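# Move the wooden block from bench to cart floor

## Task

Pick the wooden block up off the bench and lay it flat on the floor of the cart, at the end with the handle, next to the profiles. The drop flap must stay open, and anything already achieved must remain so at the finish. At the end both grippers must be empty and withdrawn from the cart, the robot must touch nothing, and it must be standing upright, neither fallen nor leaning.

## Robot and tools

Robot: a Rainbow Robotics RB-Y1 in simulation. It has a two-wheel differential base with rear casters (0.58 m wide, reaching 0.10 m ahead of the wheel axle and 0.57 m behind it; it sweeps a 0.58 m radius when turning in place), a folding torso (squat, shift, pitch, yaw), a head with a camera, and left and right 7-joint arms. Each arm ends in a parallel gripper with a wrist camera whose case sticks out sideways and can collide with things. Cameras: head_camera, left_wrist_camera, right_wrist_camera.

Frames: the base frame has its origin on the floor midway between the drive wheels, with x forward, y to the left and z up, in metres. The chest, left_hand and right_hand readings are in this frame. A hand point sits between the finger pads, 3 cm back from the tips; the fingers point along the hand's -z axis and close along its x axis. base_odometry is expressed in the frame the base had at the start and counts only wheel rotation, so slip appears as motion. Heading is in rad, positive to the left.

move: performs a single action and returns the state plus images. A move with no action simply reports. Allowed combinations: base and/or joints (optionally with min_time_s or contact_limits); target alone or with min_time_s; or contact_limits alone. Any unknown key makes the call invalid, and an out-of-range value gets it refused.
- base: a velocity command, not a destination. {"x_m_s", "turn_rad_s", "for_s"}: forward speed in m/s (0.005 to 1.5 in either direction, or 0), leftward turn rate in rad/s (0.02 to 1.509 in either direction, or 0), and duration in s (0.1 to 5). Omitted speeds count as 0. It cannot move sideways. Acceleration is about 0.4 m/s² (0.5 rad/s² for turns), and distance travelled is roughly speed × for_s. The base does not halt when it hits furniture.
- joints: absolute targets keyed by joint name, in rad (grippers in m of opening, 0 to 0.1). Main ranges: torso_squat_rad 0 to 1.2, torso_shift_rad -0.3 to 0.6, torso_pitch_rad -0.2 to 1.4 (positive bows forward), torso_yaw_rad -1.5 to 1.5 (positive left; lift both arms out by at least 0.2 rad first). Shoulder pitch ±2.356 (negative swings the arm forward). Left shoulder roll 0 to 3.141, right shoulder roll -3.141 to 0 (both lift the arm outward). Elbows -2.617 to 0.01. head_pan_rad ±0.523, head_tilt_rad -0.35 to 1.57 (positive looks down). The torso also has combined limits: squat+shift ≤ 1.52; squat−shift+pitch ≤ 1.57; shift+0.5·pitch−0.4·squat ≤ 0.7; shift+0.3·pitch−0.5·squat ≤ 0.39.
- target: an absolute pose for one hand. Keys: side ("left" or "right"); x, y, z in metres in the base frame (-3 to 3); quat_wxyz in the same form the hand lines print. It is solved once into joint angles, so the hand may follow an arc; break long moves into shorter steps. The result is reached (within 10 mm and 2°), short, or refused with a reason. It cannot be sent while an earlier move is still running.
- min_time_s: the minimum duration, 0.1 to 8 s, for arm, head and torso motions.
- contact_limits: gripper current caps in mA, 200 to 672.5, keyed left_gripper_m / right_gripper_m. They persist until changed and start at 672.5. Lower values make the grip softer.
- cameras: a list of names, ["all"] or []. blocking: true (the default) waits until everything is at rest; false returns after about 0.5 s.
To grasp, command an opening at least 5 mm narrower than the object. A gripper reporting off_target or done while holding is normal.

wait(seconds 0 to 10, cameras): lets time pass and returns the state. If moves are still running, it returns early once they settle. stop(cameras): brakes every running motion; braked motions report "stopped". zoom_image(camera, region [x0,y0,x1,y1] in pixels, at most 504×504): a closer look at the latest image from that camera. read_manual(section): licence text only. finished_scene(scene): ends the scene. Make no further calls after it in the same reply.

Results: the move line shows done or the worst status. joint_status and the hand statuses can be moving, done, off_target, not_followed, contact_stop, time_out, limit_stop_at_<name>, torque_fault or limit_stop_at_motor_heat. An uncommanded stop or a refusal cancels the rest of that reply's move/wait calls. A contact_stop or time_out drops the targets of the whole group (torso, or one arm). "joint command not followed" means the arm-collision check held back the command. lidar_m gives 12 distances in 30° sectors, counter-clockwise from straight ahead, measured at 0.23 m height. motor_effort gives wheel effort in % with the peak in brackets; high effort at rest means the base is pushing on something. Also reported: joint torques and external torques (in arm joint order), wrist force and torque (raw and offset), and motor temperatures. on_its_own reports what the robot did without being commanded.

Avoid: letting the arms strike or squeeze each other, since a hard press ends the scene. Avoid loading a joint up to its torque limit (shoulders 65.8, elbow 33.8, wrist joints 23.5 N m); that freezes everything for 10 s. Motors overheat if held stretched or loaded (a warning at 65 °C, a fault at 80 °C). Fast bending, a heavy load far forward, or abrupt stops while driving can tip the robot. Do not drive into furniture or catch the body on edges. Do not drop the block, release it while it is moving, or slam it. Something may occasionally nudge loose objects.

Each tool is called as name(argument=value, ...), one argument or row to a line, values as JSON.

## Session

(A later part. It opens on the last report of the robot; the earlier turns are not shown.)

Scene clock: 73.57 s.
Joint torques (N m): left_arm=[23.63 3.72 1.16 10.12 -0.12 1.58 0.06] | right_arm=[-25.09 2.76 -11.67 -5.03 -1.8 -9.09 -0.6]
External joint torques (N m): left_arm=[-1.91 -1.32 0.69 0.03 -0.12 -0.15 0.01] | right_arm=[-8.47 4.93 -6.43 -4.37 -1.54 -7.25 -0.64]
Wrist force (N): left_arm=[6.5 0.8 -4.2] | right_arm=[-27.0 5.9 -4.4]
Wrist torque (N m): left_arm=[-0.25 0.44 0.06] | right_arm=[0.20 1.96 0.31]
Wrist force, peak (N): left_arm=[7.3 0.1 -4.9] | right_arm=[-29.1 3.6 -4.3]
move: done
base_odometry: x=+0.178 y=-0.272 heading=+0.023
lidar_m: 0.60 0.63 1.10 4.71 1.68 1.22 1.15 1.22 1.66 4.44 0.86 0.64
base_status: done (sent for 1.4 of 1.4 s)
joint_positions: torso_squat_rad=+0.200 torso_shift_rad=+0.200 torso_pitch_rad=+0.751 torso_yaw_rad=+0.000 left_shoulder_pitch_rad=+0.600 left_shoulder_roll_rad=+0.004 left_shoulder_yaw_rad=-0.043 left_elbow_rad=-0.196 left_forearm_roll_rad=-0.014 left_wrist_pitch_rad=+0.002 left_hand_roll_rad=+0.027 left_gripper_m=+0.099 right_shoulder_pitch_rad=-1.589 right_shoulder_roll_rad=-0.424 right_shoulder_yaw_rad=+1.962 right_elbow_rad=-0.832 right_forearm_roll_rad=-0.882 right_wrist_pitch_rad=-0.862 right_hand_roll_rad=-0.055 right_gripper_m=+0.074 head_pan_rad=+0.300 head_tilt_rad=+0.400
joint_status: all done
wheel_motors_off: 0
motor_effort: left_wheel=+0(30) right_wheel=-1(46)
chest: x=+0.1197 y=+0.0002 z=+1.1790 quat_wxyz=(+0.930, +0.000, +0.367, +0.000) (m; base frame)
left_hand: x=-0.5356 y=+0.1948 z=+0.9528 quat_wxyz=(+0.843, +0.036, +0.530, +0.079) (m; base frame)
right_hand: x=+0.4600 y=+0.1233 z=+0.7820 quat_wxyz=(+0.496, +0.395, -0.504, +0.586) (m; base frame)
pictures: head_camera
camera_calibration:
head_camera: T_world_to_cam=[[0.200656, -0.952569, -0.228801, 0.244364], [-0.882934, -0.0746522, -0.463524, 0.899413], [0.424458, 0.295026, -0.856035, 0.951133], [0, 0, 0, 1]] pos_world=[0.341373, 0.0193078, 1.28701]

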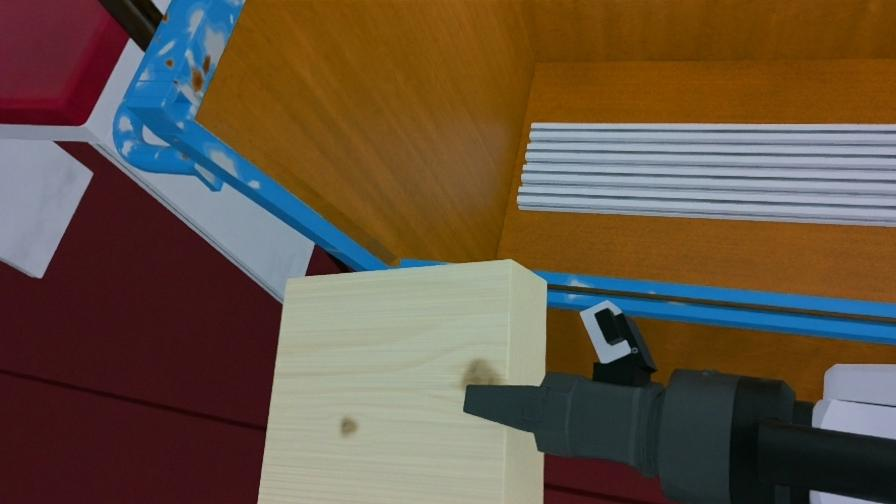

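move(
  target={"side": "right", "x": 0.457, "y": 0.068, "z": 0.79, "quat_wxyz": [0.5162, 0.3772, -0.5175, 0.5682]},
  min_time_s=1.2,
)

move(
  base={"x_m_s": 0.2, "for_s": 1.83},
  joints={"head_tilt_rad": 0.65, "head_pan_rad": 0.15},
  cameras=["head_camera", "right_wrist_camera"],
)

Scene clock: 79.97 s.
Joint torques (N m): left_arm=[23.69 3.67 1.35 10.14 -0.05 1.61 0.01] | right_arm=[-22.24 -1.15 -14.43 -7.25 -1.12 -9.25 -0.22]
External joint torques (N m): left_arm=[-1.84 -1.38 0.89 0.05 -0.05 -0.12 -0.04] | right_arm=[-6.82 3.22 -8.77 -5.61 -1.09 -7.36 -0.27]
Wrist force (N): left_arm=[6.4 0.8 -4.9] | right_arm=[-27.5 6.6 -4.0]
Wrist torque (N m): left_arm=[-0.28 0.43 0.05] | right_arm=[0.25 1.94 0.12]
Wrist force, peak (N): left_arm=[7.4 0.4 -5.1] | right_arm=[-28.9 5.5 -4.3]
move: done
base_odometry: x=+0.178 y=-0.272 heading=+0.023
lidar_m: 0.60 0.64 1.13 4.70 1.68 1.20 1.16 1.22 1.66 4.43 0.87 0.64
base_status: not commanded
joint_positions: torso_squat_rad=+0.200 torso_shift_rad=+0.200 torso_pitch_rad=+0.751 torso_yaw_rad=+0.000 left_shoulder_pitch_rad=+0.600 left_shoulder_roll_rad=+0.004 left_shoulder_yaw_rad=-0.043 left_elbow_rad=-0.196 left_forearm_roll_rad=-0.014 left_wrist_pitch_rad=+0.002 left_hand_roll_rad=+0.027 left_gripper_m=+0.099 right_shoulder_pitch_rad=-1.558 right_shoulder_roll_rad=-0.634 right_shoulder_yaw_rad=+1.937 right_elbow_rad=-1.086 right_forearm_roll_rad=-0.936 right_wrist_pitch_rad=-0.847 right_hand_roll_rad=+0.095 right_gripper_m=+0.074 head_pan_rad=+0.300 head_tilt_rad=+0.400
joint_status: all done
wheel_motors_off: 0
motor_effort: left_wheel=+0(1) right_wheel=+1(2)
chest: x=+0.1197 y=+0.0002 z=+1.1790 quat_wxyz=(+0.930, +0.000, +0.367, +0.000) (m; base frame)
left_hand: x=-0.5356 y=+0.1948 z=+0.9528 quat_wxyz=(+0.843, +0.036, +0.530, +0.079) (m; base frame)
right_hand: x=+0.4561 y=+0.0670 z=+0.7886 quat_wxyz=(+0.514, +0.381, -0.516, +0.569) (m; base frame)
right_hand_status: reached (checked arc, planned for 1.2 s): 2 mm and 0.5 deg off.
pictures: none

Scene clock: 82.67 s.
Joint torques (N m): left_arm=[23.67 3.75 1.29 10.09 -0.15 1.61 0.03] | right_arm=[-23.44 -0.65 -13.91 -7.04 -0.85 -9.35 -0.09]
External joint torques (N m): left_arm=[-1.87 -1.3 0.82 0 -0.14 -0.12 -0.02] | right_arm=[-8.02 3.72 -8.26 -5.41 -0.82 -7.45 -0.14]
Wrist force (N): left_arm=[7.1 0.0 -4.3] | right_arm=[-27.1 6.6 -4.5]
Wrist torque (N m): left_arm=[-0.13 0.58 0.05] | right_arm=[0.36 2.00 0.14]
Wrist force, peak (N): left_arm=[7.1 0.2 -5.3] | right_arm=[-28.3 6.3 -5.0]
move: done
base_odometry: x=+0.545 y=-0.264 heading=+0.023
lidar_m: 0.24 0.24 0.34 1.58 2.20 1.60 1.52 1.61 2.18 4.21 0.35 0.25
base_status: done (sent for 1.83 of 1.83 s)
joint_positions: torso_squat_rad=+0.200 torso_shift_rad=+0.200 torso_pitch_rad=+0.751 torso_yaw_rad=+0.000 left_shoulder_pitch_rad=+0.600 left_shoulder_roll_rad=+0.004 left_shoulder_yaw_rad=-0.043 left_elbow_rad=-0.196 left_forearm_roll_rad=-0.014 left_wrist_pitch_rad=+0.002 left_hand_roll_rad=+0.027 left_gripper_m=+0.099 right_shoulder_pitch_rad=-1.557 right_shoulder_roll_rad=-0.634 right_shoulder_yaw_rad=+1.937 right_elbow_rad=-1.087 right_forearm_roll_rad=-0.936 right_wrist_pitch_rad=-0.847 right_hand_roll_rad=+0.095 right_gripper_m=+0.074 head_pan_rad=+0.150 head_tilt_rad=+0.650
joint_status: all done
wheel_motors_off: 0
motor_effort: left_wheel=-1(24) right_wheel=-1(22)
chest: x=+0.1197 y=+0.0002 z=+1.1790 quat_wxyz=(+0.930, +0.000, +0.367, +0.000) (m; base frame)
left_hand: x=-0.5356 y=+0.1948 z=+0.9528 quat_wxyz=(+0.843, +0.036, +0.530, +0.079) (m; base frame)
right_hand: x=+0.4560 y=+0.0670 z=+0.7886 quat_wxyz=(+0.514, +0.381, -0.516, +0.569) (m; base frame)
pictures: head_camera, right_wrist_camera
camera_calibration:
head_camera: T_world_to_cam=[[0.087792, -0.988275, -0.124919, 0.139019], [-0.97234, -0.0577705, -0.226312, 0.612969], [0.216442, 0.141332, -0.966012, 1.15189], [0, 0, 0, 1]] pos_world=[0.334493, 0.0100023, 1.26883]
right_wrist_camera: T_world_to_cam=[[0.211941, -0.167451, -0.96283, 0.672582], [-0.885215, -0.45035, -0.116533, 0.552766], [-0.414096, 0.877009, -0.243677, 0.394479], [0, 0, 0, 1]] pos_world=[0.510121, 0.0156005, 0.808124]

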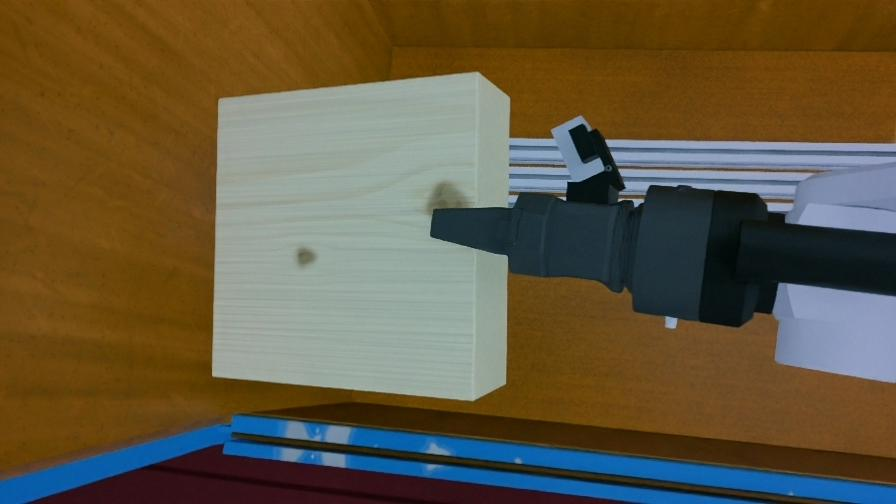

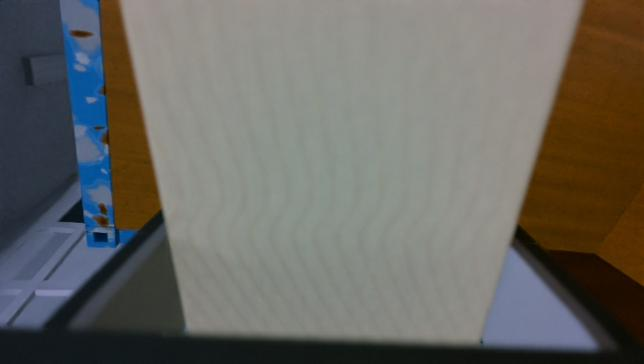

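move(
  joints={"torso_squat_rad": 0.3, "torso_shift_rad": 0.25, "torso_pitch_rad": 0.95, "head_tilt_rad": 0.55},
  min_time_s=2,
)

move(
  joints={"torso_squat_rad": 0.9, "torso_shift_rad": 0.361},
  min_time_s=3,
  cameras=["head_camera"],
)

Scene clock: 88.70 s.
Joint torques (N m): left_arm=[24.96 4.14 1.33 10.66 -0.08 1.84 -0.05] | right_arm=[-19.38 1.48 -11.5 -9.54 0.2 -9.27 -0.27]
External joint torques (N m): left_arm=[-1.83 -1.37 0.82 0.06 -0.08 -0.05 -0.11] | right_arm=[-7.81 4.22 -7.2 -6.47 -0.06 -7.38 -0.32]
Wrist force (N): left_arm=[6.7 -0.3 -3.5] | right_arm=[-27.8 0.8 -5.2]
Wrist torque (N m): left_arm=[-0.13 0.49 0.04] | right_arm=[-0.15 1.99 0.12]
Wrist force, peak (N): left_arm=[7.2 -0.1 -5.2] | right_arm=[-28.6 2.5 -5.0]
move: done
base_odometry: x=+0.545 y=-0.264 heading=+0.023
lidar_m: 0.23 0.25 0.33 1.60 2.21 1.58 1.53 1.61 2.18 4.21 0.34 0.24
base_status: not commanded
joint_positions: torso_squat_rad=+0.300 torso_shift_rad=+0.250 torso_pitch_rad=+0.951 torso_yaw_rad=+0.000 left_shoulder_pitch_rad=+0.600 left_shoulder_roll_rad=+0.004 left_shoulder_yaw_rad=-0.043 left_elbow_rad=-0.196 left_forearm_roll_rad=-0.014 left_wrist_pitch_rad=+0.002 left_hand_roll_rad=+0.027 left_gripper_m=+0.099 right_shoulder_pitch_rad=-1.557 right_shoulder_roll_rad=-0.634 right_shoulder_yaw_rad=+1.937 right_elbow_rad=-1.086 right_forearm_roll_rad=-0.936 right_wrist_pitch_rad=-0.847 right_hand_roll_rad=+0.095 right_gripper_m=+0.074 head_pan_rad=+0.150 head_tilt_rad=+0.550
joint_status: all done
wheel_motors_off: 0
motor_effort: left_wheel=+0(1) right_wheel=+0(2)
chest: x=+0.1895 y=+0.0002 z=+1.1082 quat_wxyz=(+0.889, +0.000, +0.458, +0.000) (m; base frame)
left_hand: x=-0.4976 y=+0.1948 z=+1.0166 quat_wxyz=(+0.786, +0.044, +0.612, +0.075) (m; base frame)
right_hand: x=+0.4419 y=+0.0669 z=+0.6587 quat_wxyz=(+0.563, +0.436, -0.463, +0.528) (m; base frame)
pictures: none

Scene clock: 92.00 s.
Joint torques (N m): left_arm=[24.9 4.02 1.35 10.61 -0.11 1.7 0.09] | right_arm=[-18.64 2.35 -10.64 -10.2 1.07 -9.19 -0.11]
External joint torques (N m): left_arm=[-1.89 -1.49 0.85 0.01 -0.1 -0.18 0.04] | right_arm=[-7.06 5.09 -6.34 -7.13 0.8 -7.3 -0.15]
Wrist force (N): left_arm=[7.0 0.0 -2.8] | right_arm=[-26.8 -1.5 -4.7]
Wrist torque (N m): left_arm=[-0.20 0.50 0.06] | right_arm=[-0.67 1.94 0.13]
Wrist force, peak (N): left_arm=[8.1 0.0 -4.2] | right_arm=[-28.7 0.7 -5.1]
move: done
base_odometry: x=+0.545 y=-0.264 heading=+0.023
lidar_m: 0.23 0.24 0.34 1.60 2.21 1.59 1.53 1.60 2.19 4.21 0.34 0.25
base_status: not commanded
joint_positions: torso_squat_rad=+0.900 torso_shift_rad=+0.361 torso_pitch_rad=+0.951 torso_yaw_rad=+0.000 left_shoulder_pitch_rad=+0.600 left_shoulder_roll_rad=+0.004 left_shoulder_yaw_rad=-0.043 left_elbow_rad=-0.196 left_forearm_roll_rad=-0.014 left_wrist_pitch_rad=+0.002 left_hand_roll_rad=+0.027 left_gripper_m=+0.099 right_shoulder_pitch_rad=-1.558 right_shoulder_roll_rad=-0.635 right_shoulder_yaw_rad=+1.937 right_elbow_rad=-1.086 right_forearm_roll_rad=-0.936 right_wrist_pitch_rad=-0.847 right_hand_roll_rad=+0.095 right_gripper_m=+0.074 head_pan_rad=+0.150 head_tilt_rad=+0.550
joint_status: all done
wheel_motors_off: 0
motor_effort: left_wheel=+0(2) right_wheel=-1(4)
chest: x=+0.1777 y=+0.0001 z=+0.8674 quat_wxyz=(+0.889, +0.000, +0.458, +0.000) (m; base frame)
left_hand: x=-0.5095 y=+0.1947 z=+0.7757 quat_wxyz=(+0.786, +0.044, +0.612, +0.075) (m; base frame)
right_hand: x=+0.4304 y=+0.0668 z=+0.4180 quat_wxyz=(+0.563, +0.435, -0.463, +0.528) (m; base frame)
pictures: head_camera
camera_calibration:
head_camera: T_world_to_cam=[[0.0632589, -0.987803, -0.14228, 0.11426], [-0.990792, -0.0450599, -0.127679, 0.524957], [0.11971, 0.149046, -0.981557, 0.850742], [0, 0, 0, 1]] pos_world=[0.411052, 0.00972084, 0.918334]

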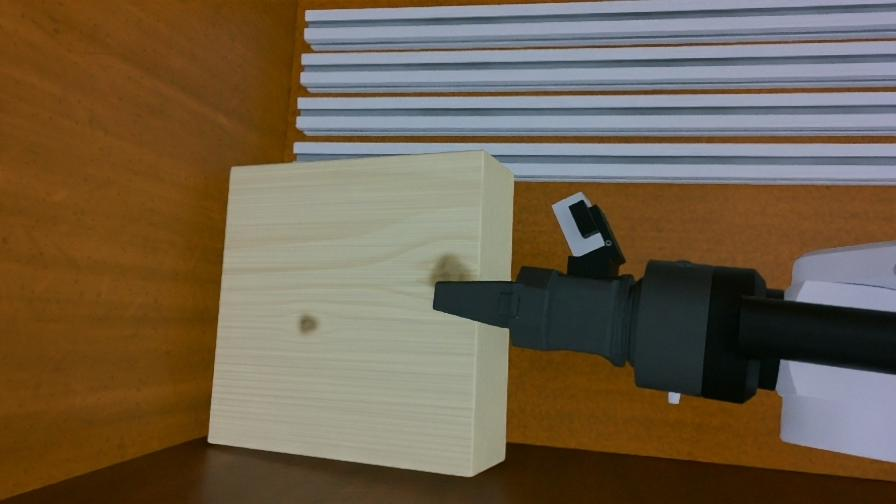

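move(
  joints={"torso_squat_rad": 0.9, "torso_shift_rad": 0.38},
  min_time_s=0.6,
)

move(
  joints={"torso_squat_rad": 0.9607, "torso_shift_rad": 0.4142},
  min_time_s=1.2,
  cameras=["head_camera"],
)

Scene clock: 101.50 s.
Joint torques (N m): left_arm=[24.98 4.2 1.38 10.58 -0.02 1.72 0.03] | right_arm=[-18.14 2.14 -10.36 -10.35 0.59 -9.11 -0.24]
External joint torques (N m): left_arm=[-1.81 -1.31 0.87 -0.01 -0.01 -0.17 -0.03] | right_arm=[-6.57 4.88 -6.06 -7.28 0.32 -7.22 -0.29]
Wrist force (N): left_arm=[6.8 0.5 -3.7] | right_arm=[-27.9 1.3 -4.9]
Wrist torque (N m): left_arm=[-0.20 0.48 0.04] | right_arm=[-0.19 2.01 0.13]
Wrist force, peak (N): left_arm=[7.9 -0.5 -3.3] | right_arm=[-28.2 0.3 -4.9]
move: done
base_odometry: x=+0.545 y=-0.264 heading=+0.023
lidar_m: 0.24 0.25 0.35 1.59 2.19 1.60 1.52 1.60 2.18 4.20 0.34 0.25
base_status: not commanded
joint_positions: torso_squat_rad=+0.900 torso_shift_rad=+0.380 torso_pitch_rad=+0.951 torso_yaw_rad=+0.000 left_shoulder_pitch_rad=+0.600 left_shoulder_roll_rad=+0.004 left_shoulder_yaw_rad=-0.043 left_elbow_rad=-0.196 left_forearm_roll_rad=-0.014 left_wrist_pitch_rad=+0.002 left_hand_roll_rad=+0.027 left_gripper_m=+0.099 right_shoulder_pitch_rad=-1.558 right_shoulder_roll_rad=-0.635 right_shoulder_yaw_rad=+1.937 right_elbow_rad=-1.086 right_forearm_roll_rad=-0.936 right_wrist_pitch_rad=-0.847 right_hand_roll_rad=+0.095 right_gripper_m=+0.074 head_pan_rad=+0.150 head_tilt_rad=+0.550
joint_status: all done
wheel_motors_off: 0
motor_effort: left_wheel=+0(2) right_wheel=+0(2)
chest: x=+0.1854 y=+0.0001 z=+0.8643 quat_wxyz=(+0.889, +0.000, +0.458, +0.000) (m; base frame)
left_hand: x=-0.5018 y=+0.1947 z=+0.7727 quat_wxyz=(+0.786, +0.044, +0.612, +0.075) (m; base frame)
right_hand: x=+0.4381 y=+0.0668 z=+0.4149 quat_wxyz=(+0.563, +0.436, -0.463, +0.528) (m; base frame)
pictures: none

Scene clock: 103.00 s.
Joint torques (N m): left_arm=[24.74 4.24 1.49 10.6 -0.12 1.78 -0.01] | right_arm=[-18.31 2.06 -10.5 -10.28 0.57 -9.19 -0.31]
External joint torques (N m): left_arm=[-2.05 -1.27 0.98 0.01 -0.12 -0.11 -0.06] | right_arm=[-6.73 4.8 -6.21 -7.21 0.31 -7.31 -0.36]
Wrist force (N): left_arm=[6.9 -0.1 -2.8] | right_arm=[-27.9 0.8 -4.6]
Wrist torque (N m): left_arm=[-0.14 0.52 0.07] | right_arm=[-0.21 2.02 0.13]
Wrist force, peak (N): left_arm=[7.7 1.0 -4.4] | right_arm=[-28.7 0.5 -5.1]
move: done
base_odometry: x=+0.545 y=-0.264 heading=+0.023
lidar_m: 0.24 0.25 0.33 1.60 2.21 1.59 1.52 1.61 2.17 4.21 0.35 0.25
base_status: not commanded
joint_positions: torso_squat_rad=+0.961 torso_shift_rad=+0.415 torso_pitch_rad=+0.951 torso_yaw_rad=+0.000 left_shoulder_pitch_rad=+0.600 left_shoulder_roll_rad=+0.004 left_shoulder_yaw_rad=-0.043 left_elbow_rad=-0.196 left_forearm_roll_rad=-0.014 left_wrist_pitch_rad=+0.002 left_hand_roll_rad=+0.027 left_gripper_m=+0.099 right_shoulder_pitch_rad=-1.558 right_shoulder_roll_rad=-0.635 right_shoulder_yaw_rad=+1.937 right_elbow_rad=-1.086 right_forearm_roll_rad=-0.936 right_wrist_pitch_rad=-0.847 right_hand_roll_rad=+0.095 right_gripper_m=+0.074 head_pan_rad=+0.150 head_tilt_rad=+0.550
joint_status: all done
wheel_motors_off: 0
motor_effort: left_wheel=+0(1) right_wheel=-1(3)
chest: x=+0.1854 y=+0.0001 z=+0.8274 quat_wxyz=(+0.889, +0.000, +0.458, +0.000) (m; base frame)
left_hand: x=-0.5018 y=+0.1947 z=+0.7357 quat_wxyz=(+0.786, +0.044, +0.612, +0.075) (m; base frame)
right_hand: x=+0.4381 y=+0.0668 z=+0.3781 quat_wxyz=(+0.563, +0.435, -0.463, +0.528) (m; base frame)
pictures: head_camera
camera_calibration:
head_camera: T_world_to_cam=[[0.0632589, -0.987803, -0.14228, 0.108096], [-0.990792, -0.0450599, -0.127679, 0.527492], [0.11971, 0.149046, -0.981557, 0.810656], [0, 0, 0, 1]] pos_world=[0.418752, 0.00972084, 0.878434]

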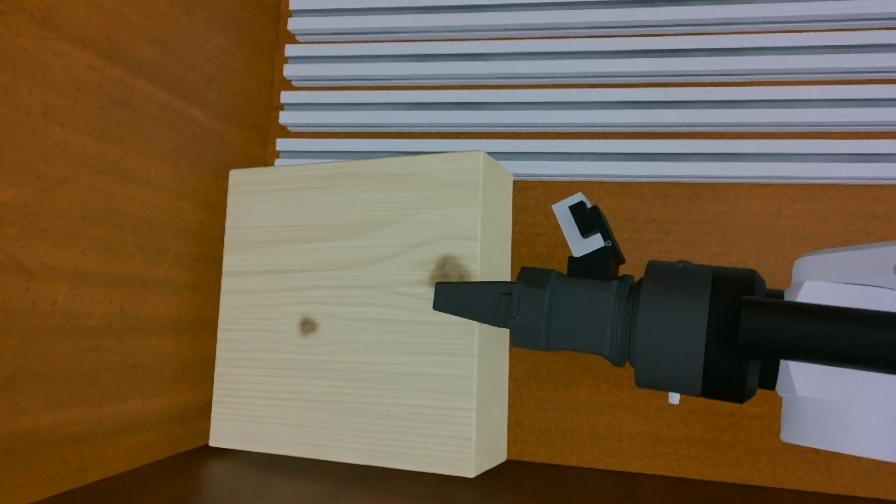

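move(
  joints={"torso_squat_rad": 0.989, "torso_shift_rad": 0.432},
  min_time_s=1.2,
)

move(
  target={"side": "right", "x": 0.438, "y": 0.068, "z": 0.3505, "quat_wxyz": [0.5521, 0.4474, -0.4798, 0.5147]},
  min_time_s=1.2,
  cameras=["head_camera"],
)

Scene clock: 107.70 s.
Joint torques (N m): left_arm=[25.01 4.27 1.27 10.6 -0.07 1.76 -0.01] | right_arm=[-12.88 2.16 -5.23 -3.94 -0.8 1.14 -1.22]
External joint torques (N m): left_arm=[-1.78 -1.24 0.76 0.01 -0.06 -0.13 -0.06] | right_arm=[-1.24 4.9 -0.9 -0.87 -1.06 3.03 -1.27]
Wrist force (N): left_arm=[7.1 0.1 -3.4] | right_arm=[-3.6 0.9 11.9]
Wrist torque (N m): left_arm=[-0.17 0.53 0.04] | right_arm=[-0.46 -2.91 0.79]
Wrist force, peak (N): left_arm=[7.9 -0.1 -3.9] | right_arm=[-28.3 0.9 -4.9]
move: done
base_odometry: x=+0.545 y=-0.264 heading=+0.023
lidar_m: 0.23 0.25 0.35 1.61 2.21 1.59 1.53 1.60 2.17 4.21 0.35 0.24
base_status: not commanded
joint_positions: torso_squat_rad=+0.989 torso_shift_rad=+0.432 torso_pitch_rad=+0.950 torso_yaw_rad=+0.000 left_shoulder_pitch_rad=+0.600 left_shoulder_roll_rad=+0.004 left_shoulder_yaw_rad=-0.043 left_elbow_rad=-0.196 left_forearm_roll_rad=-0.014 left_wrist_pitch_rad=+0.002 left_hand_roll_rad=+0.027 left_gripper_m=+0.099 right_shoulder_pitch_rad=-1.559 right_shoulder_roll_rad=-0.635 right_shoulder_yaw_rad=+1.935 right_elbow_rad=-1.088 right_forearm_roll_rad=-0.936 right_wrist_pitch_rad=-0.850 right_hand_roll_rad=+0.096 right_gripper_m=+0.074 head_pan_rad=+0.150 head_tilt_rad=+0.550
joint_status: all done
wheel_motors_off: 0
motor_effort: left_wheel=-2(3) right_wheel=+2(3)
chest: x=+0.1847 y=+0.0000 z=+0.8099 quat_wxyz=(+0.889, +0.000, +0.457, +0.000) (m; base frame)
left_hand: x=-0.5024 y=+0.1948 z=+0.7175 quat_wxyz=(+0.787, +0.044, +0.611, +0.075) (m; base frame)
right_hand: x=+0.4384 y=+0.0677 z=+0.3624 quat_wxyz=(+0.562, +0.436, -0.465, +0.527) (m; base frame)
pictures: none

Scene clock: 109.23 s.
Joint torques (N m): left_arm=[25.15 4.21 1.38 10.66 -0.06 1.77 0.03] | right_arm=[-10.9 2.52 -2.46 -3.62 0.74 -2.59 -0.32]
External joint torques (N m): left_arm=[-1.64 -1.31 0.87 0.07 -0.06 -0.12 -0.02] | right_arm=[0.38 4.55 1.21 -1.33 0.6 -0.68 -0.37]
Wrist force (N): left_arm=[7.0 -0.1 -3.4] | right_arm=[-12.9 -0.8 0.2]
Wrist torque (N m): left_arm=[-0.14 0.53 0.03] | right_arm=[-0.67 -1.09 0.13]
Wrist force, peak (N): left_arm=[7.6 0.1 -3.6] | right_arm=[-19.0 0.3 1.4]
move: done
base_odometry: x=+0.545 y=-0.264 heading=+0.023
lidar_m: 0.22 0.25 0.35 1.60 2.21 1.59 1.53 1.60 2.19 4.21 0.33 0.25
base_status: not commanded
joint_positions: torso_squat_rad=+0.989 torso_shift_rad=+0.432 torso_pitch_rad=+0.950 torso_yaw_rad=+0.000 left_shoulder_pitch_rad=+0.600 left_shoulder_roll_rad=+0.004 left_shoulder_yaw_rad=-0.043 left_elbow_rad=-0.196 left_forearm_roll_rad=-0.014 left_wrist_pitch_rad=+0.002 left_hand_roll_rad=+0.027 left_gripper_m=+0.099 right_shoulder_pitch_rad=-1.513 right_shoulder_roll_rad=-0.545 right_shoulder_yaw_rad=+1.951 right_elbow_rad=-0.893 right_forearm_roll_rad=-0.904 right_wrist_pitch_rad=-0.973 right_hand_roll_rad=+0.024 right_gripper_m=+0.074 head_pan_rad=+0.150 head_tilt_rad=+0.550
joint_status: all done
wheel_motors_off: 0
motor_effort: left_wheel=-1(3) right_wheel=+3(5)
chest: x=+0.1848 y=+0.0000 z=+0.8098 quat_wxyz=(+0.889, +0.000, +0.457, +0.000) (m; base frame)
left_hand: x=-0.5023 y=+0.1947 z=+0.7177 quat_wxyz=(+0.787, +0.044, +0.611, +0.075) (m; base frame)
right_hand: x=+0.4383 y=+0.0676 z=+0.3505 quat_wxyz=(+0.553, +0.446, -0.479, +0.515) (m; base frame)
right_hand_status: reached (checked arc, planned for 1.2 s): 1 mm and 0.3 deg off.
pictures: head_camera
camera_calibration:
head_camera: T_world_to_cam=[[0.0632679, -0.987779, -0.142445, 0.105683], [-0.990706, -0.0449422, -0.128379, 0.525223], [0.120408, 0.149244, -0.981442, 0.79317], [0, 0, 0, 1]] pos_world=[0.418151, 0.00962072, 0.860932]

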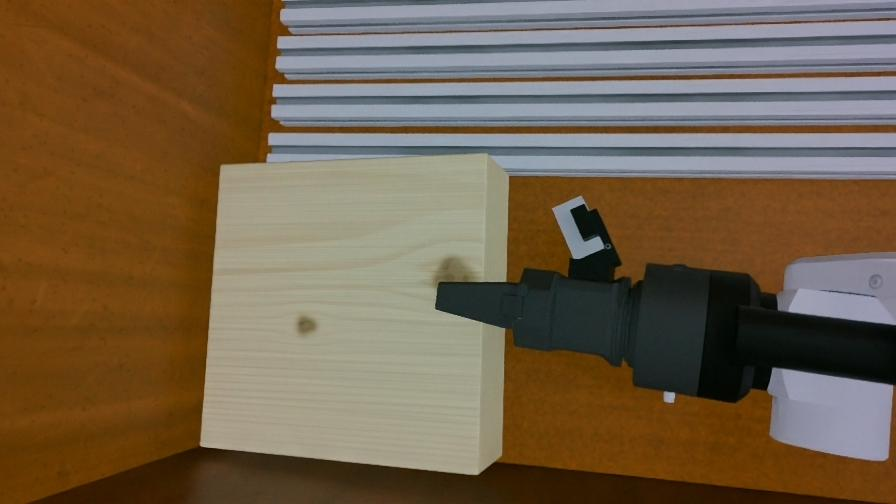

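move(
  joints={"right_gripper_m": 0.086},
)

move(
  joints={"right_gripper_m": 0.1},
)

move(
  target={"side": "right", "x": 0.4325, "y": -0.015, "z": 0.351, "quat_wxyz": [0.5521, 0.4474, -0.4798, 0.5147]},
  min_time_s=0.7,
  cameras=["head_camera"],
)

Scene clock: 111.07 s.
Joint torques (N m): left_arm=[24.97 4.48 1.36 10.8 -0.15 1.79 0.02] | right_arm=[-11.66 1.37 -3.65 -4.01 0.61 -4.1 -0.34]
External joint torques (N m): left_arm=[-1.82 -1.04 0.85 0.21 -0.15 -0.09 -0.04] | right_arm=[-0.4 3.4 0.02 -1.71 0.46 -2.19 -0.39]
Wrist force (N): left_arm=[7.0 -0.2 -3.2] | right_arm=[-17.1 0.3 -4.0]
Wrist torque (N m): left_arm=[-0.13 0.52 0.06] | right_arm=[-0.21 -0.53 0.03]
Wrist force, peak (N): left_arm=[8.2 -0.4 -3.9] | right_arm=[-17.6 0.2 -4.5]
move: done
base_odometry: x=+0.545 y=-0.264 heading=+0.023
lidar_m: 0.24 0.24 0.34 1.60 2.22 1.59 1.53 1.60 2.17 4.21 0.36 0.25
base_status: not commanded
joint_positions: torso_squat_rad=+0.989 torso_shift_rad=+0.432 torso_pitch_rad=+0.950 torso_yaw_rad=+0.000 left_shoulder_pitch_rad=+0.600 left_shoulder_roll_rad=+0.004 left_shoulder_yaw_rad=-0.043 left_elbow_rad=-0.196 left_forearm_roll_rad=-0.014 left_wrist_pitch_rad=+0.002 left_hand_roll_rad=+0.027 left_gripper_m=+0.099 right_shoulder_pitch_rad=-1.513 right_shoulder_roll_rad=-0.545 right_shoulder_yaw_rad=+1.951 right_elbow_rad=-0.893 right_forearm_roll_rad=-0.904 right_wrist_pitch_rad=-0.973 right_hand_roll_rad=+0.024 right_gripper_m=+0.086 head_pan_rad=+0.150 head_tilt_rad=+0.550
joint_status: all done
wheel_motors_off: 0
motor_effort: left_wheel=-2(2) right_wheel=+0(4)
chest: x=+0.1848 y=+0.0000 z=+0.8098 quat_wxyz=(+0.889, +0.000, +0.457, +0.000) (m; base frame)
left_hand: x=-0.5023 y=+0.1947 z=+0.7177 quat_wxyz=(+0.786, +0.044, +0.612, +0.075) (m; base frame)
right_hand: x=+0.4381 y=+0.0676 z=+0.3503 quat_wxyz=(+0.553, +0.446, -0.479, +0.516) (m; base frame)
pictures: none

Scene clock: 111.67 s.
Joint torques (N m): left_arm=[24.89 3.89 1.67 10.6 -0.06 1.66 0.01] | right_arm=[-11.76 0.4 -3.42 -3.89 0.43 -4.08 -0.45]
External joint torques (N m): left_arm=[-1.9 -1.63 1.17 0.01 -0.06 -0.22 -0.05] | right_arm=[-0.49 2.42 0.25 -1.59 0.29 -2.17 -0.5]
Wrist force (N): left_arm=[7.6 -0.7 -3.3] | right_arm=[-16.7 0.3 -5.7]
Wrist torque (N m): left_arm=[-0.07 0.59 0.05] | right_arm=[-0.19 -0.65 0.02]
Wrist force, peak (N): left_arm=[7.5 -0.7 -3.5] | right_arm=[-17.3 0.9 -6.2]
move: done
base_odometry: x=+0.545 y=-0.264 heading=+0.023
lidar_m: 0.22 0.25 0.35 1.60 2.20 1.59 1.53 1.59 2.17 4.21 0.36 0.24
base_status: not commanded
joint_positions: torso_squat_rad=+0.989 torso_shift_rad=+0.432 torso_pitch_rad=+0.950 torso_yaw_rad=+0.000 left_shoulder_pitch_rad=+0.600 left_shoulder_roll_rad=+0.004 left_shoulder_yaw_rad=-0.043 left_elbow_rad=-0.196 left_forearm_roll_rad=-0.014 left_wrist_pitch_rad=+0.002 left_hand_roll_rad=+0.027 left_gripper_m=+0.099 right_shoulder_pitch_rad=-1.513 right_shoulder_roll_rad=-0.544 right_shoulder_yaw_rad=+1.951 right_elbow_rad=-0.893 right_forearm_roll_rad=-0.904 right_wrist_pitch_rad=-0.973 right_hand_roll_rad=+0.024 right_gripper_m=+0.099 head_pan_rad=+0.150 head_tilt_rad=+0.550
joint_status: all done
wheel_motors_off: 0
motor_effort: left_wheel=-1(2) right_wheel=+3(3)
chest: x=+0.1848 y=+0.0000 z=+0.8098 quat_wxyz=(+0.889, +0.000, +0.457, +0.000) (m; base frame)
left_hand: x=-0.5023 y=+0.1947 z=+0.7177 quat_wxyz=(+0.786, +0.044, +0.612, +0.075) (m; base frame)
right_hand: x=+0.4380 y=+0.0678 z=+0.3503 quat_wxyz=(+0.553, +0.446, -0.479, +0.516) (m; base frame)
pictures: none

Scene clock: 112.70 s.
Joint torques (N m): left_arm=[25.06 4.12 1.07 10.61 -0.04 1.74 0.15] | right_arm=[-9.77 -5.3 -2.57 -2.23 0.04 -2.08 -0.38]
External joint torques (N m): left_arm=[-1.73 -1.39 0.56 0.02 -0.04 -0.15 0.09] | right_arm=[0.07 0.04 0.42 -0.52 -0.07 -0.17 -0.43]
Wrist force (N): left_arm=[8.1 -0.2 -3.4] | right_arm=[-7.1 0.9 0.3]
Wrist torque (N m): left_arm=[-0.13 0.67 0.03] | right_arm=[-0.17 -0.39 -0.07]
Wrist force, peak (N): left_arm=[8.1 -0.2 -3.4] | right_arm=[-17.0 3.0 -7.2]
move: done
base_odometry: x=+0.545 y=-0.264 heading=+0.023
lidar_m: 0.24 0.26 0.34 1.60 2.21 1.59 1.52 1.60 2.19 4.19 0.36 0.25
base_status: not commanded
joint_positions: torso_squat_rad=+0.989 torso_shift_rad=+0.432 torso_pitch_rad=+0.950 torso_yaw_rad=+0.000 left_shoulder_pitch_rad=+0.600 left_shoulder_roll_rad=+0.004 left_shoulder_yaw_rad=-0.043 left_elbow_rad=-0.196 left_forearm_roll_rad=-0.014 left_wrist_pitch_rad=+0.002 left_hand_roll_rad=+0.027 left_gripper_m=+0.099 right_shoulder_pitch_rad=-1.471 right_shoulder_roll_rad=-0.710 right_shoulder_yaw_rad=+1.995 right_elbow_rad=-0.938 right_forearm_roll_rad=-0.854 right_wrist_pitch_rad=-1.118 right_hand_roll_rad=+0.020 right_gripper_m=+0.099 head_pan_rad=+0.150 head_tilt_rad=+0.550
joint_status: all done
wheel_motors_off: 0
motor_effort: left_wheel=-2(2) right_wheel=+1(2)
chest: x=+0.1848 y=+0.0000 z=+0.8098 quat_wxyz=(+0.889, +0.000, +0.457, +0.000) (m; base frame)
left_hand: x=-0.5023 y=+0.1947 z=+0.7177 quat_wxyz=(+0.786, +0.044, +0.612, +0.075) (m; base frame)
right_hand: x=+0.4327 y=-0.0142 z=+0.3506 quat_wxyz=(+0.552, +0.447, -0.480, +0.514) (m; base frame)
right_hand_status: reached (checked arc, planned for 0.7 s): 1 mm and 0.0 deg off.
pictures: head_camera
camera_calibration:
head_camera: T_world_to_cam=[[0.0632545, -0.987778, -0.142453, 0.105682], [-0.990719, -0.0449429, -0.128279, 0.52513], [0.120309, 0.149245, -0.981454, 0.793124], [0, 0, 0, 1]] pos_world=[0.418151, 0.00962071, 0.860832]

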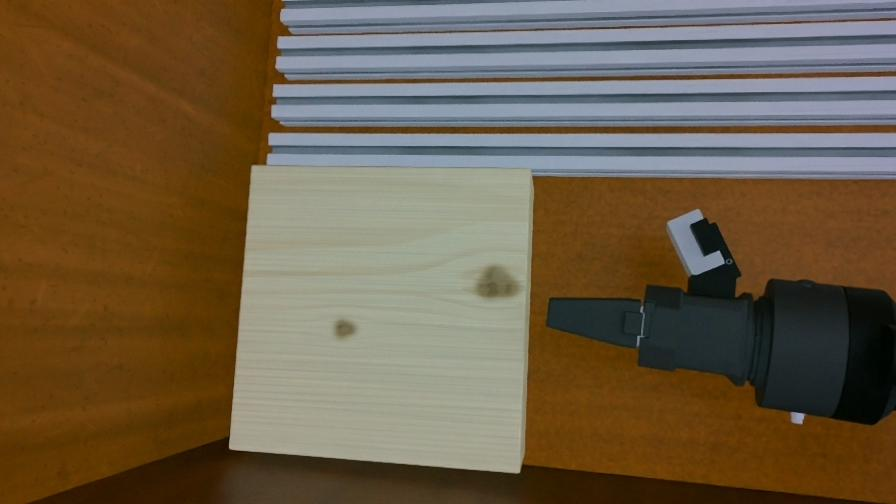

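move(
  target={"side": "right", "x": 0.435, "y": -0.05, "z": 0.37, "quat_wxyz": [0.5521, 0.4474, -0.4798, 0.5147]},
  min_time_s=0.6,
)

move(
  joints={"torso_squat_rad": 0.2, "torso_shift_rad": 0.2, "torso_pitch_rad": 0.6},
  min_time_s=2.8,
)

move(
  base={"x_m_s": -0.3, "for_s": 2.2},
  cameras=["head_camera"],
)

Scene clock: 115.53 s.
Joint torques (N m): left_arm=[25.11 4.18 1.48 10.48 0.02 1.7 0.06] | right_arm=[-11.2 -7.76 -1.89 -2.29 0.31 -2.1 0.24]
External joint torques (N m): left_arm=[-1.68 -1.34 0.97 -0.12 0.02 -0.19 0.01] | right_arm=[-1.65 -0.53 1.12 -0.46 0.16 -0.19 0.19]
Wrist force (N): left_arm=[7.4 0.2 -3.3] | right_arm=[-6.9 1.1 0.3]
Wrist torque (N m): left_arm=[-0.20 0.58 0.06] | right_arm=[-0.19 -0.36 -0.21]
Wrist force, peak (N): left_arm=[7.9 -1.0 -4.1] | right_arm=[-7.4 1.9 0.4]
move: done
base_odometry: x=+0.545 y=-0.264 heading=+0.023
lidar_m: 0.22 0.25 0.34 1.59 2.22 1.59 1.52 1.60 2.18 4.19 0.36 0.25
base_status: not commanded
joint_positions: torso_squat_rad=+0.989 torso_shift_rad=+0.432 torso_pitch_rad=+0.950 torso_yaw_rad=+0.000 left_shoulder_pitch_rad=+0.600 left_shoulder_roll_rad=+0.004 left_shoulder_yaw_rad=-0.043 left_elbow_rad=-0.196 left_forearm_roll_rad=-0.014 left_wrist_pitch_rad=+0.002 left_hand_roll_rad=+0.027 left_gripper_m=+0.099 right_shoulder_pitch_rad=-1.495 right_shoulder_roll_rad=-0.848 right_shoulder_yaw_rad=+2.012 right_elbow_rad=-1.079 right_forearm_roll_rad=-0.835 right_wrist_pitch_rad=-1.133 right_hand_roll_rad=+0.044 right_gripper_m=+0.099 head_pan_rad=+0.150 head_tilt_rad=+0.550
joint_status: all done
wheel_motors_off: 0
motor_effort: left_wheel=-1(2) right_wheel=+3(3)
chest: x=+0.1848 y=+0.0000 z=+0.8098 quat_wxyz=(+0.889, +0.000, +0.457, +0.000) (m; base frame)
left_hand: x=-0.5023 y=+0.1947 z=+0.7177 quat_wxyz=(+0.786, +0.044, +0.612, +0.075) (m; base frame)
right_hand: x=+0.4349 y=-0.0499 z=+0.3700 quat_wxyz=(+0.552, +0.448, -0.480, +0.514) (m; base frame)
right_hand_status: reached (checked arc, planned for 0.6 s): 0 mm and 0.1 deg off.
pictures: none

Scene clock: 118.63 s.
Joint torques (N m): left_arm=[22 3.34 1.36 9.38 -0.02 1.36 0.07] | right_arm=[-16.77 -9.1 -4.66 0.15 -0.4 -1.89 0.25]
External joint torques (N m): left_arm=[-1.9 -1.23 0.94 -0.07 -0.02 -0.21 0.02] | right_arm=[-0.56 -0.48 0.74 -0.24 0.06 -0.06 0.21]
Wrist force (N): left_arm=[6.9 0.1 -5.1] | right_arm=[-6.7 3.3 0.0]
Wrist torque (N m): left_arm=[-0.22 0.59 0.00] | right_arm=[-0.31 -0.39 -0.23]
Wrist force, peak (N): left_arm=[7.7 0.0 -4.0] | right_arm=[-7.7 1.3 0.3]
move: done
base_odometry: x=+0.545 y=-0.264 heading=+0.023
lidar_m: 0.23 0.25 0.34 1.61 2.20 1.60 1.52 1.61 2.19 4.19 0.36 0.25
base_status: not commanded
joint_positions: torso_squat_rad=+0.200 torso_shift_rad=+0.200 torso_pitch_rad=+0.600 torso_yaw_rad=+0.000 left_shoulder_pitch_rad=+0.600 left_shoulder_roll_rad=+0.004 left_shoulder_yaw_rad=-0.043 left_elbow_rad=-0.196 left_forearm_roll_rad=-0.014 left_wrist_pitch_rad=+0.002 left_hand_roll_rad=+0.027 left_gripper_m=+0.099 right_shoulder_pitch_rad=-1.496 right_shoulder_roll_rad=-0.848 right_shoulder_yaw_rad=+2.012 right_elbow_rad=-1.079 right_forearm_roll_rad=-0.835 right_wrist_pitch_rad=-1.133 right_hand_roll_rad=+0.044 right_gripper_m=+0.099 head_pan_rad=+0.150 head_tilt_rad=+0.550
joint_status: all done
wheel_motors_off: 0
motor_effort: left_wheel=+1(4) right_wheel=+1(3)
chest: x=+0.0830 y=+0.0001 z=+1.2083 quat_wxyz=(+0.955, +0.000, +0.296, +0.000) (m; base frame)
left_hand: x=-0.5308 y=+0.1947 z=+0.8860 quat_wxyz=(+0.881, +0.030, +0.465, +0.081) (m; base frame)
right_hand: x=+0.4689 y=-0.0498 z=+0.8810 quat_wxyz=(+0.460, +0.351, -0.569, +0.585) (m; base frame)
pictures: none

Scene clock: 121.93 s.
Joint torques (N m): left_arm=[21.87 3.29 1.04 9.57 0 1.42 0.01] | right_arm=[-16.89 -8.89 -4.51 0.54 -0.5 -1.98 0.17]
External joint torques (N m): left_arm=[-2.03 -1.28 0.62 0.13 0 -0.15 -0.04] | right_arm=[-0.68 -0.27 0.89 0.15 -0.05 -0.15 0.13]
Wrist force (N): left_arm=[6.2 0.5 -5.2] | right_arm=[-6.4 3.1 0.5]
Wrist torque (N m): left_arm=[-0.22 0.44 0.08] | right_arm=[-0.29 -0.34 -0.26]
Wrist force, peak (N): left_arm=[7.1 0.5 -5.8] | right_arm=[-7.2 3.7 0.9]
move: done
base_odometry: x=-0.115 y=-0.279 heading=+0.023
lidar_m: 0.91 0.94 1.88 3.55 1.25 0.91 0.87 0.91 1.26 3.33 2.42 0.94
base_status: done (sent for 2.2 of 2.2 s)
joint_positions: torso_squat_rad=+0.200 torso_shift_rad=+0.200 torso_pitch_rad=+0.600 torso_yaw_rad=+0.000 left_shoulder_pitch_rad=+0.600 left_shoulder_roll_rad=+0.004 left_shoulder_yaw_rad=-0.043 left_elbow_rad=-0.196 left_forearm_roll_rad=-0.014 left_wrist_pitch_rad=+0.002 left_hand_roll_rad=+0.027 left_gripper_m=+0.099 right_shoulder_pitch_rad=-1.496 right_shoulder_roll_rad=-0.848 right_shoulder_yaw_rad=+2.012 right_elbow_rad=-1.079 right_forearm_roll_rad=-0.835 right_wrist_pitch_rad=-1.133 right_hand_roll_rad=+0.044 right_gripper_m=+0.099 head_pan_rad=+0.150 head_tilt_rad=+0.550
joint_status: not commanded
wheel_motors_off: 0
motor_effort: left_wheel=+6(34) right_wheel=-7(21)
chest: x=+0.0830 y=+0.0001 z=+1.2083 quat_wxyz=(+0.955, +0.000, +0.296, +0.000) (m; base frame)
left_hand: x=-0.5308 y=+0.1947 z=+0.8861 quat_wxyz=(+0.881, +0.030, +0.465, +0.081) (m; base frame)
right_hand: x=+0.4689 y=-0.0498 z=+0.8810 quat_wxyz=(+0.460, +0.351, -0.569, +0.585) (m; base frame)
pictures: head_camera
camera_calibration:
head_camera: T_world_to_cam=[[0.108284, -0.987777, -0.112119, 0.128505], [-0.88658, -0.0449339, -0.460388, 0.868056], [0.449723, 0.149255, -0.880609, 1.04733], [0, 0, 0, 1]] pos_world=[0.284679, 0.00962071, 1.33633]

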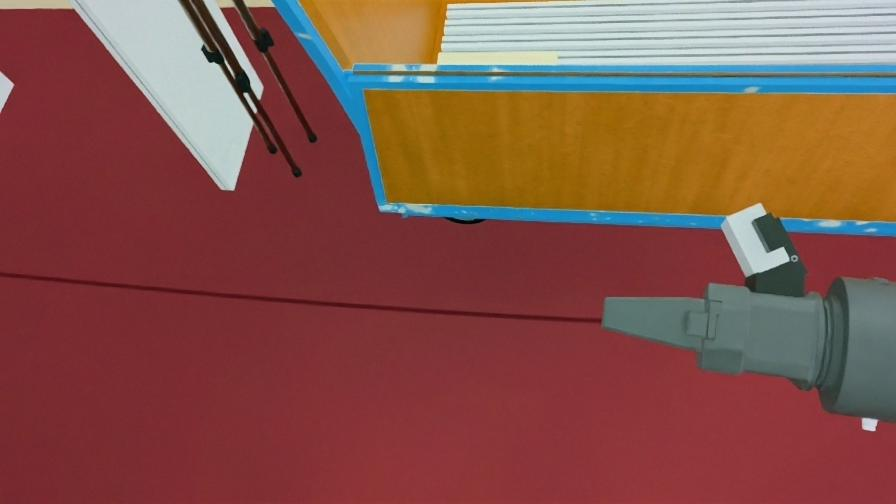

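move(
  joints={"torso_squat_rad": 0.4, "torso_shift_rad": 0.0, "torso_pitch_rad": 0.2, "right_shoulder_pitch_rad": -0.6, "right_shoulder_roll_rad": -0.4, "right_shoulder_yaw_rad": 0.6, "left_shoulder_pitch_rad": 0.2},
  min_time_s=1.5,
)

finished_scene(
  scene=2,
)

Scene clock: 125.33 s.
Joint torques (N m): left_arm=[7 -0.27 0.43 3.31 -0.07 0.08 -0.06] | right_arm=[-17.36 -4.49 -5.39 -7.74 0.49 -1.15 0.26]
External joint torques (N m): left_arm=[-1.17 -0.98 0.36 0.09 -0.07 -0.19 -0.07] | right_arm=[-1.65 0.77 -0.65 -0.67 -0.16 0.13 0.22]
Wrist force (N): left_arm=[2.7 1.9 -7.7] | right_arm=[-5.2 -0.3 5.3]
Wrist torque (N m): left_arm=[-0.37 0.30 0.08] | right_arm=[-0.16 -0.29 -0.23]
Wrist force, peak (N): left_arm=[2.8 1.2 -8.6] | right_arm=[-7.5 3.8 1.1]
move: done
base_odometry: x=-0.115 y=-0.279 heading=+0.023
lidar_m: 0.90 0.94 1.87 3.55 1.24 0.90 0.87 0.91 1.26 3.34 2.41 0.94
base_status: not commanded
joint_positions: torso_squat_rad=+0.400 torso_shift_rad=+0.000 torso_pitch_rad=+0.200 torso_yaw_rad=+0.000 left_shoulder_pitch_rad=+0.200 left_shoulder_roll_rad=+0.004 left_shoulder_yaw_rad=-0.043 left_elbow_rad=-0.196 left_forearm_roll_rad=-0.014 left_wrist_pitch_rad=+0.002 left_hand_roll_rad=+0.027 left_gripper_m=+0.099 right_shoulder_pitch_rad=-0.600 right_shoulder_roll_rad=-0.400 right_shoulder_yaw_rad=+0.600 right_elbow_rad=-1.079 right_forearm_roll_rad=-0.835 right_wrist_pitch_rad=-1.133 right_hand_roll_rad=+0.044 right_gripper_m=+0.099 head_pan_rad=+0.150 head_tilt_rad=+0.550
joint_status: all done
wheel_motors_off: 0
motor_effort: left_wheel=+10(14) right_wheel=-9(13)
chest: x=-0.1665 y=+0.0001 z=+1.2285 quat_wxyz=(+0.995, +0.000, +0.100, +0.000) (m; base frame)
left_hand: x=-0.3503 y=+0.2206 z=+0.5681 quat_wxyz=(+0.995, +0.003, +0.097, +0.019) (m; base frame)
right_hand: x=+0.3618 y=-0.1669 z=+1.1218 quat_wxyz=(+0.396, +0.210, -0.893, -0.025) (m; base frame)
pictures: none

The scene is finished: the task was done.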